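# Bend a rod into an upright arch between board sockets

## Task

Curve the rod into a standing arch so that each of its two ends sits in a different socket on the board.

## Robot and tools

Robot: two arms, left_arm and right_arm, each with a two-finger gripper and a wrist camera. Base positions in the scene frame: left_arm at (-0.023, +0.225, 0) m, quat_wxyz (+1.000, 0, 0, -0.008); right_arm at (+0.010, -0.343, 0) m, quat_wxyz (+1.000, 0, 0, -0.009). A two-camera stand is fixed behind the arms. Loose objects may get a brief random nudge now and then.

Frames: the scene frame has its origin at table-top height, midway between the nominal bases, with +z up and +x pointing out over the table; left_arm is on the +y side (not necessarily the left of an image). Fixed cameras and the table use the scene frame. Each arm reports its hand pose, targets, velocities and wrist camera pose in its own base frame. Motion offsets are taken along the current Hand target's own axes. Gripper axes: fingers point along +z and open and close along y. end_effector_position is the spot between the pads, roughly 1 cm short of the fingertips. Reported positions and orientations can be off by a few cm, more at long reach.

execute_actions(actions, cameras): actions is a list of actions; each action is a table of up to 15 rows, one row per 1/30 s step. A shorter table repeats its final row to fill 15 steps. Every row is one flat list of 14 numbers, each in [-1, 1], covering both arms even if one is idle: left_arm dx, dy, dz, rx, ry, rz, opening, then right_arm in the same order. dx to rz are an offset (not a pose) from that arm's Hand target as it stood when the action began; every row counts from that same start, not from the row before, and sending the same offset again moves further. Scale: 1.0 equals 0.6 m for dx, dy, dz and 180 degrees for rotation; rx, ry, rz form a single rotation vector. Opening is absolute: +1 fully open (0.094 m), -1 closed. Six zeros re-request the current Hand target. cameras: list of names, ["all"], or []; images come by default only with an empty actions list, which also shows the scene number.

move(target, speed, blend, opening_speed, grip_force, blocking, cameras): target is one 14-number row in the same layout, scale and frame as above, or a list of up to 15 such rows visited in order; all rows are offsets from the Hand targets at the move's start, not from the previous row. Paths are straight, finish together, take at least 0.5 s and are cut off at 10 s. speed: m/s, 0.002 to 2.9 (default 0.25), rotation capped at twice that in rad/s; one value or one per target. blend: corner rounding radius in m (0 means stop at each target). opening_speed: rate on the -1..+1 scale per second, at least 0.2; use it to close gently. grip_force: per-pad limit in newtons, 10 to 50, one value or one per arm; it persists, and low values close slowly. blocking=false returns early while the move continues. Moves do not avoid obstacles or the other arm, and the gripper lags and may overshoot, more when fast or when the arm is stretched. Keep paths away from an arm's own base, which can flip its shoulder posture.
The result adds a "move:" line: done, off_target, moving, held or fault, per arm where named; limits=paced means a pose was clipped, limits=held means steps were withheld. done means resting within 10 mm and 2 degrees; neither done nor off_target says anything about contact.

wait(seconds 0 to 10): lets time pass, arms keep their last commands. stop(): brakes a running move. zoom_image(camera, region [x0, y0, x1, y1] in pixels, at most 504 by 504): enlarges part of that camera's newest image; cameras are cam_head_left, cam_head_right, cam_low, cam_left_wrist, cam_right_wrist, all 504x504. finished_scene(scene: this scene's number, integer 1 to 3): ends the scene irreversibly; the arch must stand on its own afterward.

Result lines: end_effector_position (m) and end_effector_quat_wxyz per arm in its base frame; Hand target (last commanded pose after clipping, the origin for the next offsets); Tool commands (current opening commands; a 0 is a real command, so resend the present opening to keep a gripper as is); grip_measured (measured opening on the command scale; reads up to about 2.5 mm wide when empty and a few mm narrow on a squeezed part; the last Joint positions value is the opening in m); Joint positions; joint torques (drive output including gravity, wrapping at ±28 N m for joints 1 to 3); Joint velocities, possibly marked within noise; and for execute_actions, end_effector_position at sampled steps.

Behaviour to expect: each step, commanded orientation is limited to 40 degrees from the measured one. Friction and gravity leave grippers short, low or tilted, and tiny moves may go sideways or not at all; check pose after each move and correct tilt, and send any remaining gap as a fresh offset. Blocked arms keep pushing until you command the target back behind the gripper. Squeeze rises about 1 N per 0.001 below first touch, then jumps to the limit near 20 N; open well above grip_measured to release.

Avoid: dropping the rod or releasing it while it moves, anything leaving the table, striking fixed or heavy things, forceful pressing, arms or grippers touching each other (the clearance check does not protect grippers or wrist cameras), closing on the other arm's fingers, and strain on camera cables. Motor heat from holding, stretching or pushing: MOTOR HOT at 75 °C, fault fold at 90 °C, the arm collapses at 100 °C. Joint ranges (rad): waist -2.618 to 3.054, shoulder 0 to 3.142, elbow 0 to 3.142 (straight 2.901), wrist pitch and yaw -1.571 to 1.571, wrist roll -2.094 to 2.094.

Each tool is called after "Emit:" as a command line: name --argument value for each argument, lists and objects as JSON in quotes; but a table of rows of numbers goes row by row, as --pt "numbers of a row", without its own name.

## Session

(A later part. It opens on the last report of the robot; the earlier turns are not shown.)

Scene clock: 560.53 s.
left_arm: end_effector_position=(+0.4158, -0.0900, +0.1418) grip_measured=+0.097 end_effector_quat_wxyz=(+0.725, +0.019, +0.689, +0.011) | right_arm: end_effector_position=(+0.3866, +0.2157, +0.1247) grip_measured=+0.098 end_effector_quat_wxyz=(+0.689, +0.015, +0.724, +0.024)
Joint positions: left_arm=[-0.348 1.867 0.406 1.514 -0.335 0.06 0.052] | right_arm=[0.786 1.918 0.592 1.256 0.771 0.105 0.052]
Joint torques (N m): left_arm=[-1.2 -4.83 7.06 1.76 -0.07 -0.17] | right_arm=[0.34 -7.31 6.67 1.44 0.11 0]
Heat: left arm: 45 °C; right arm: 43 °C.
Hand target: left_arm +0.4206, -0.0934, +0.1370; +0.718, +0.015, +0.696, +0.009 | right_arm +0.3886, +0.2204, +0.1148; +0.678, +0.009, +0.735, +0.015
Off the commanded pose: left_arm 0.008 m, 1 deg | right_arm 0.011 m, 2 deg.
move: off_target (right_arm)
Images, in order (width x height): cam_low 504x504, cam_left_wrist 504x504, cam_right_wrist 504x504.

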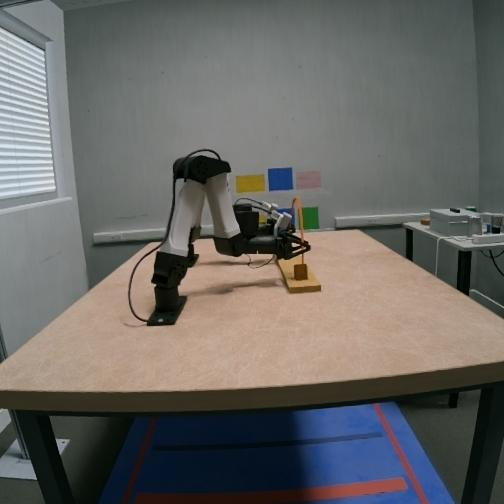

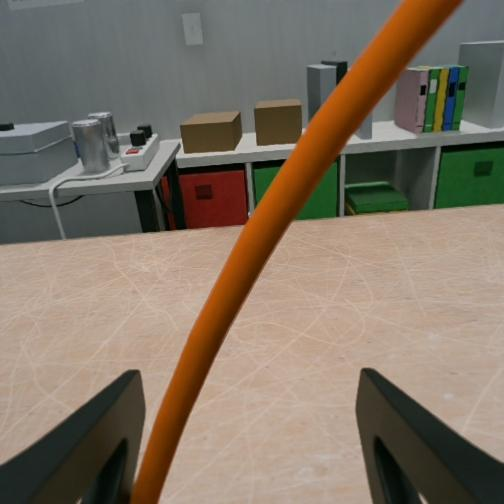

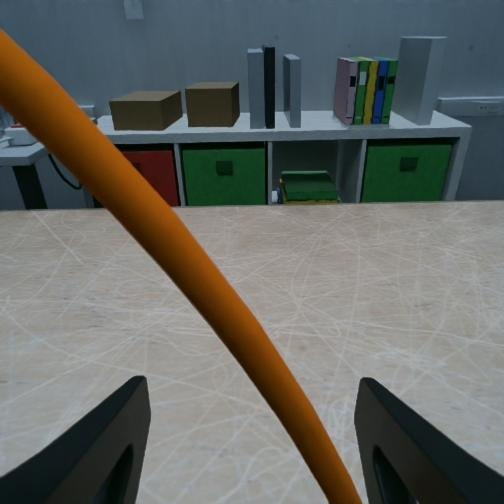

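Emit:
move --pt "-0.0008 -0.0223 0.0002 0 0 0 0.1 0.0013 0.0388 0.0003 0 0 0 0.1" --pt "-0.0015 -0.0225 -0.0232 0 0 0 0.1 0.0032 0.039 -0.023 0 0 0 0.1" --speed 0.04 --cameras '["cam_low", "cam_left_wrist", "cam_right_wrist"]'

Emit:
zoom_image --camera "cam_low" --region '[260, 170, 330, 290]'

Scene clock: 572.07 s.
left_arm: end_effector_position=(+0.4124, -0.0934, +0.1388) grip_measured=+0.098 end_effector_quat_wxyz=(+0.721, -0.002, +0.692, +0.030) | right_arm: end_effector_position=(+0.3812, +0.2251, +0.1227) grip_measured=+0.098 end_effector_quat_wxyz=(+0.688, +0.037, +0.725, -0.011)
Joint positions: left_arm=[-0.401 1.877 0.413 1.511 -0.444 0.06 0.052] | right_arm=[0.851 1.952 0.651 1.214 0.916 0.105 0.052]
Joint torques (N m): left_arm=[-2.52 -6.86 3.28 1.95 0.26 -0.15] | right_arm=[2.29 -9.59 4.21 1.49 -0.48 0.14]
Heat: left arm: 44 °C; right arm: 42 °C.
Hand target: left_arm +0.4067, -0.1067, +0.1370; +0.718, +0.015, +0.696, +0.009 | right_arm +0.3745, +0.2438, +0.1148; +0.678, +0.009, +0.735, +0.015
Off the commanded pose: left_arm 0.015 m, 3 deg | right_arm 0.021 m, 5 deg.
move: off_target (left_arm, right_arm)
Images, in order (width x height): cam_low 504x504, cam_left_wrist 504x504, cam_right_wrist 504x504.

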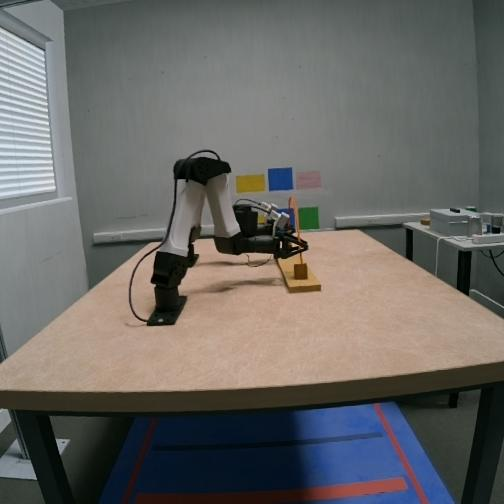

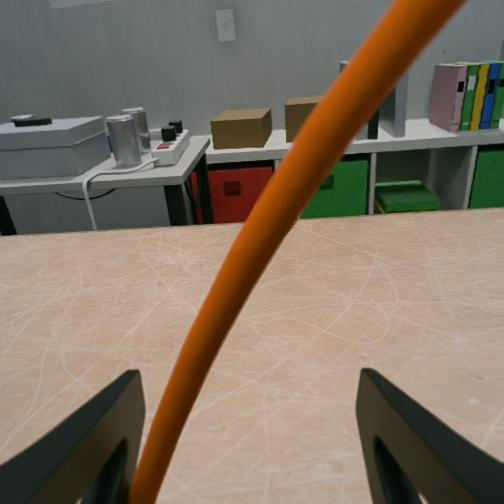

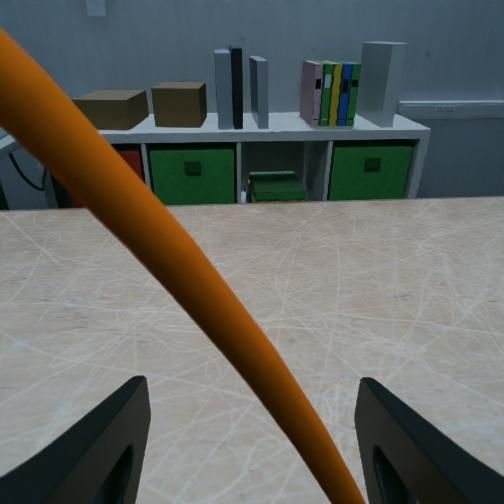

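Scaled by 4.200.

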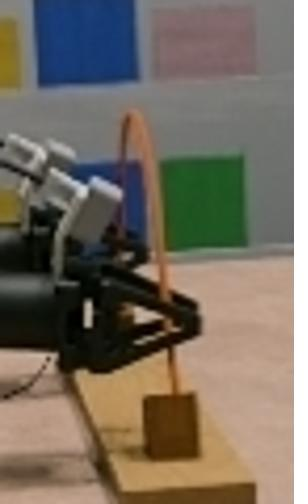

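Emit:
move --target '[0.0018, 0.05, -0.0004, 0, 0, 0, 0.1, -0.0017, -0.05, -0.0005, 0, 0, 0, 0.1]' --speed 0.05 --cameras '["cam_low", "cam_left_wrist", "cam_right_wrist"]'

Emit:
zoom_image --camera "cam_low" --region '[260, 170, 330, 290]'

Scene clock: 581.97 s.
left_arm: end_effector_position=(+0.4092, -0.0769, +0.1282) grip_measured=+0.098 end_effector_quat_wxyz=(+0.710, +0.018, +0.704, +0.022) | right_arm: end_effector_position=(+0.3734, +0.2139, +0.0937) grip_measured=+0.098 end_effector_quat_wxyz=(+0.662, -0.008, +0.749, -0.010)
Joint positions: left_arm=[-0.32 1.866 0.365 1.511 -0.326 0.06 0.052] | right_arm=[0.819 1.952 0.561 1.212 0.815 0.105 0.052]
Joint torques (N m): left_arm=[0.12 -7.57 3.62 2.19 0.21 -0.21] | right_arm=[-1.1 -13.71 3.59 2.1 -0.1 0.04]
Heat: left arm: 42 °C; right arm: 42 °C.
Hand target: left_arm +0.4067, -0.0767, +0.1369; +0.718, +0.015, +0.696, +0.009 | right_arm +0.3745, +0.2139, +0.1148; +0.678, +0.009, +0.735, +0.015
Off the commanded pose: left_arm 0.009 m, 2 deg | right_arm 0.021 m, 4 deg.
move: off_target (right_arm)
Images, in order (width x height): cam_low 504x504, cam_left_wrist 504x504, cam_right_wrist 504x504.

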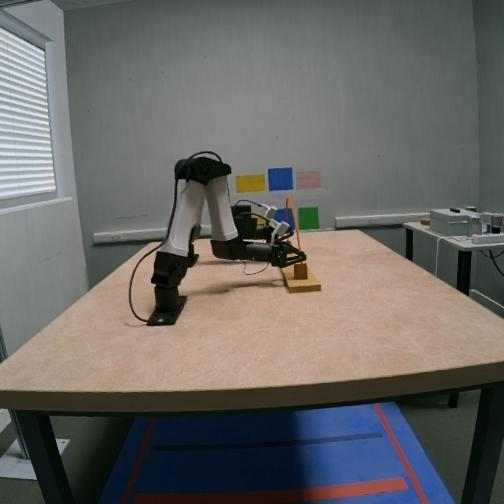

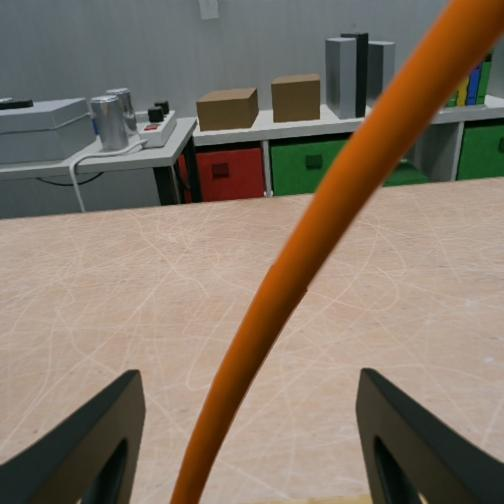

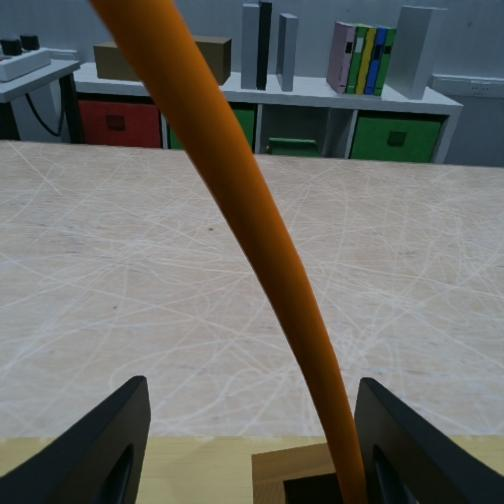

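Scaled by 4.200.

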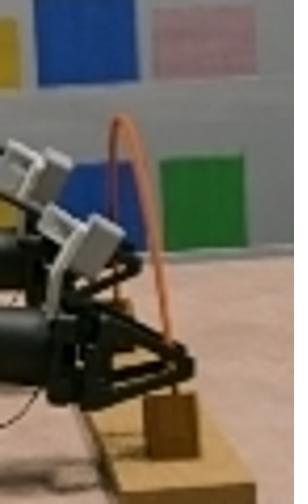

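Emit:
move --pt "0.0002 0.0067 -0.0001 0 0 0 0.1 -0.0009 -0.0267 -0.0003 0 0 0 0.1" --pt "0.0002 0.0067 -0.1334 0 0 0 0.1 -0.0009 -0.0267 -0.1336 0 0 0 0.1" --speed 0.06 --cameras '["cam_head_left", "cam_low", "cam_left_wrist", "cam_right_wrist"]'

Emit:
zoom_image --camera "cam_low" --region '[240, 170, 330, 290]'

Scene clock: 595.93 s.
left_arm: end_effector_position=(+0.3297, -0.0730, +0.1148) grip_measured=+0.098 end_effector_quat_wxyz=(+0.684, +0.038, +0.729, +0.024) | right_arm: end_effector_position=(+0.2968, +0.1989, +0.1086) grip_measured=+0.098 end_effector_quat_wxyz=(+0.668, -0.014, +0.744, -0.002)
Joint positions: left_arm=[-0.422 1.645 0.065 1.511 -0.403 0.06 0.052] | right_arm=[1.007 1.727 0.317 1.214 0.982 0.142 0.052]
Joint torques (N m): left_arm=[-1.32 -4.81 3.14 2.83 -0.12 -0.29] | right_arm=[0.2 -9.84 3.32 2 0.28 0.11]
Heat: left arm: 42 °C; right arm: 43 °C.
Hand target: left_arm +0.3267, -0.0719, +0.1344; +0.718, +0.015, +0.696, +0.009 | right_arm +0.2948, +0.1970, +0.1212; +0.678, +0.009, +0.735, +0.015
Off the commanded pose: left_arm 0.020 m, 6 deg | right_arm 0.013 m, 4 deg.
joint sent to its limit (left arm) — joint 4 (wrist pitch), upper limit. The joint targets still meet the commanded pose.
move: off_target (left_arm, right_arm)
Images, in order (width x height): cam_head_left 504x504, cam_low 504x504, cam_left_wrist 504x504, cam_right_wrist 504x504.

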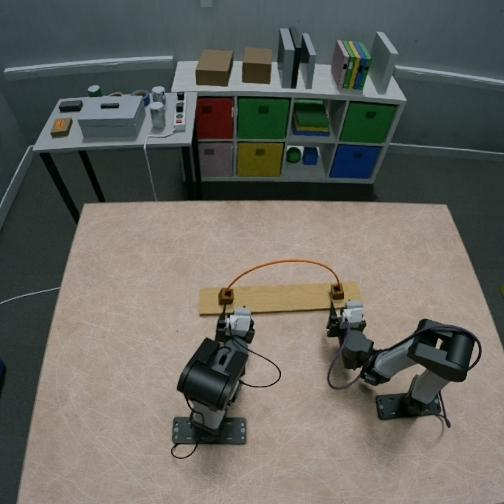

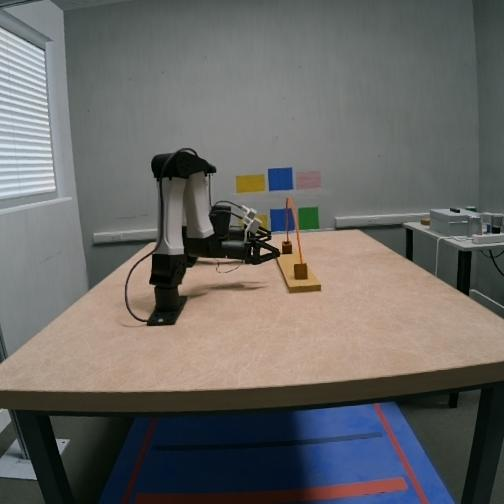

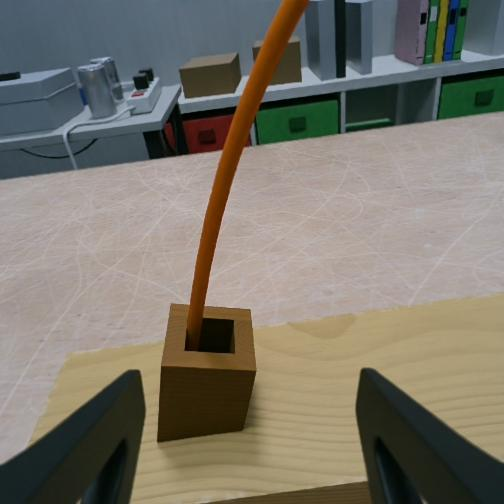

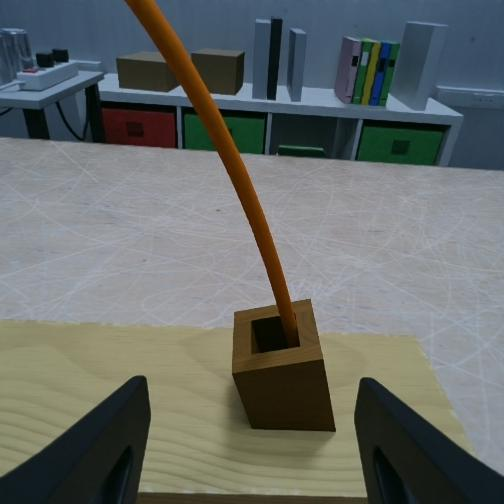

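Scaled by 4.200.

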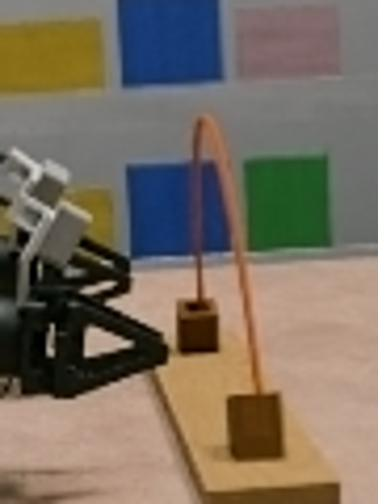

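Emit:
finished_scene --scene 3

The scene is finished: the task was done.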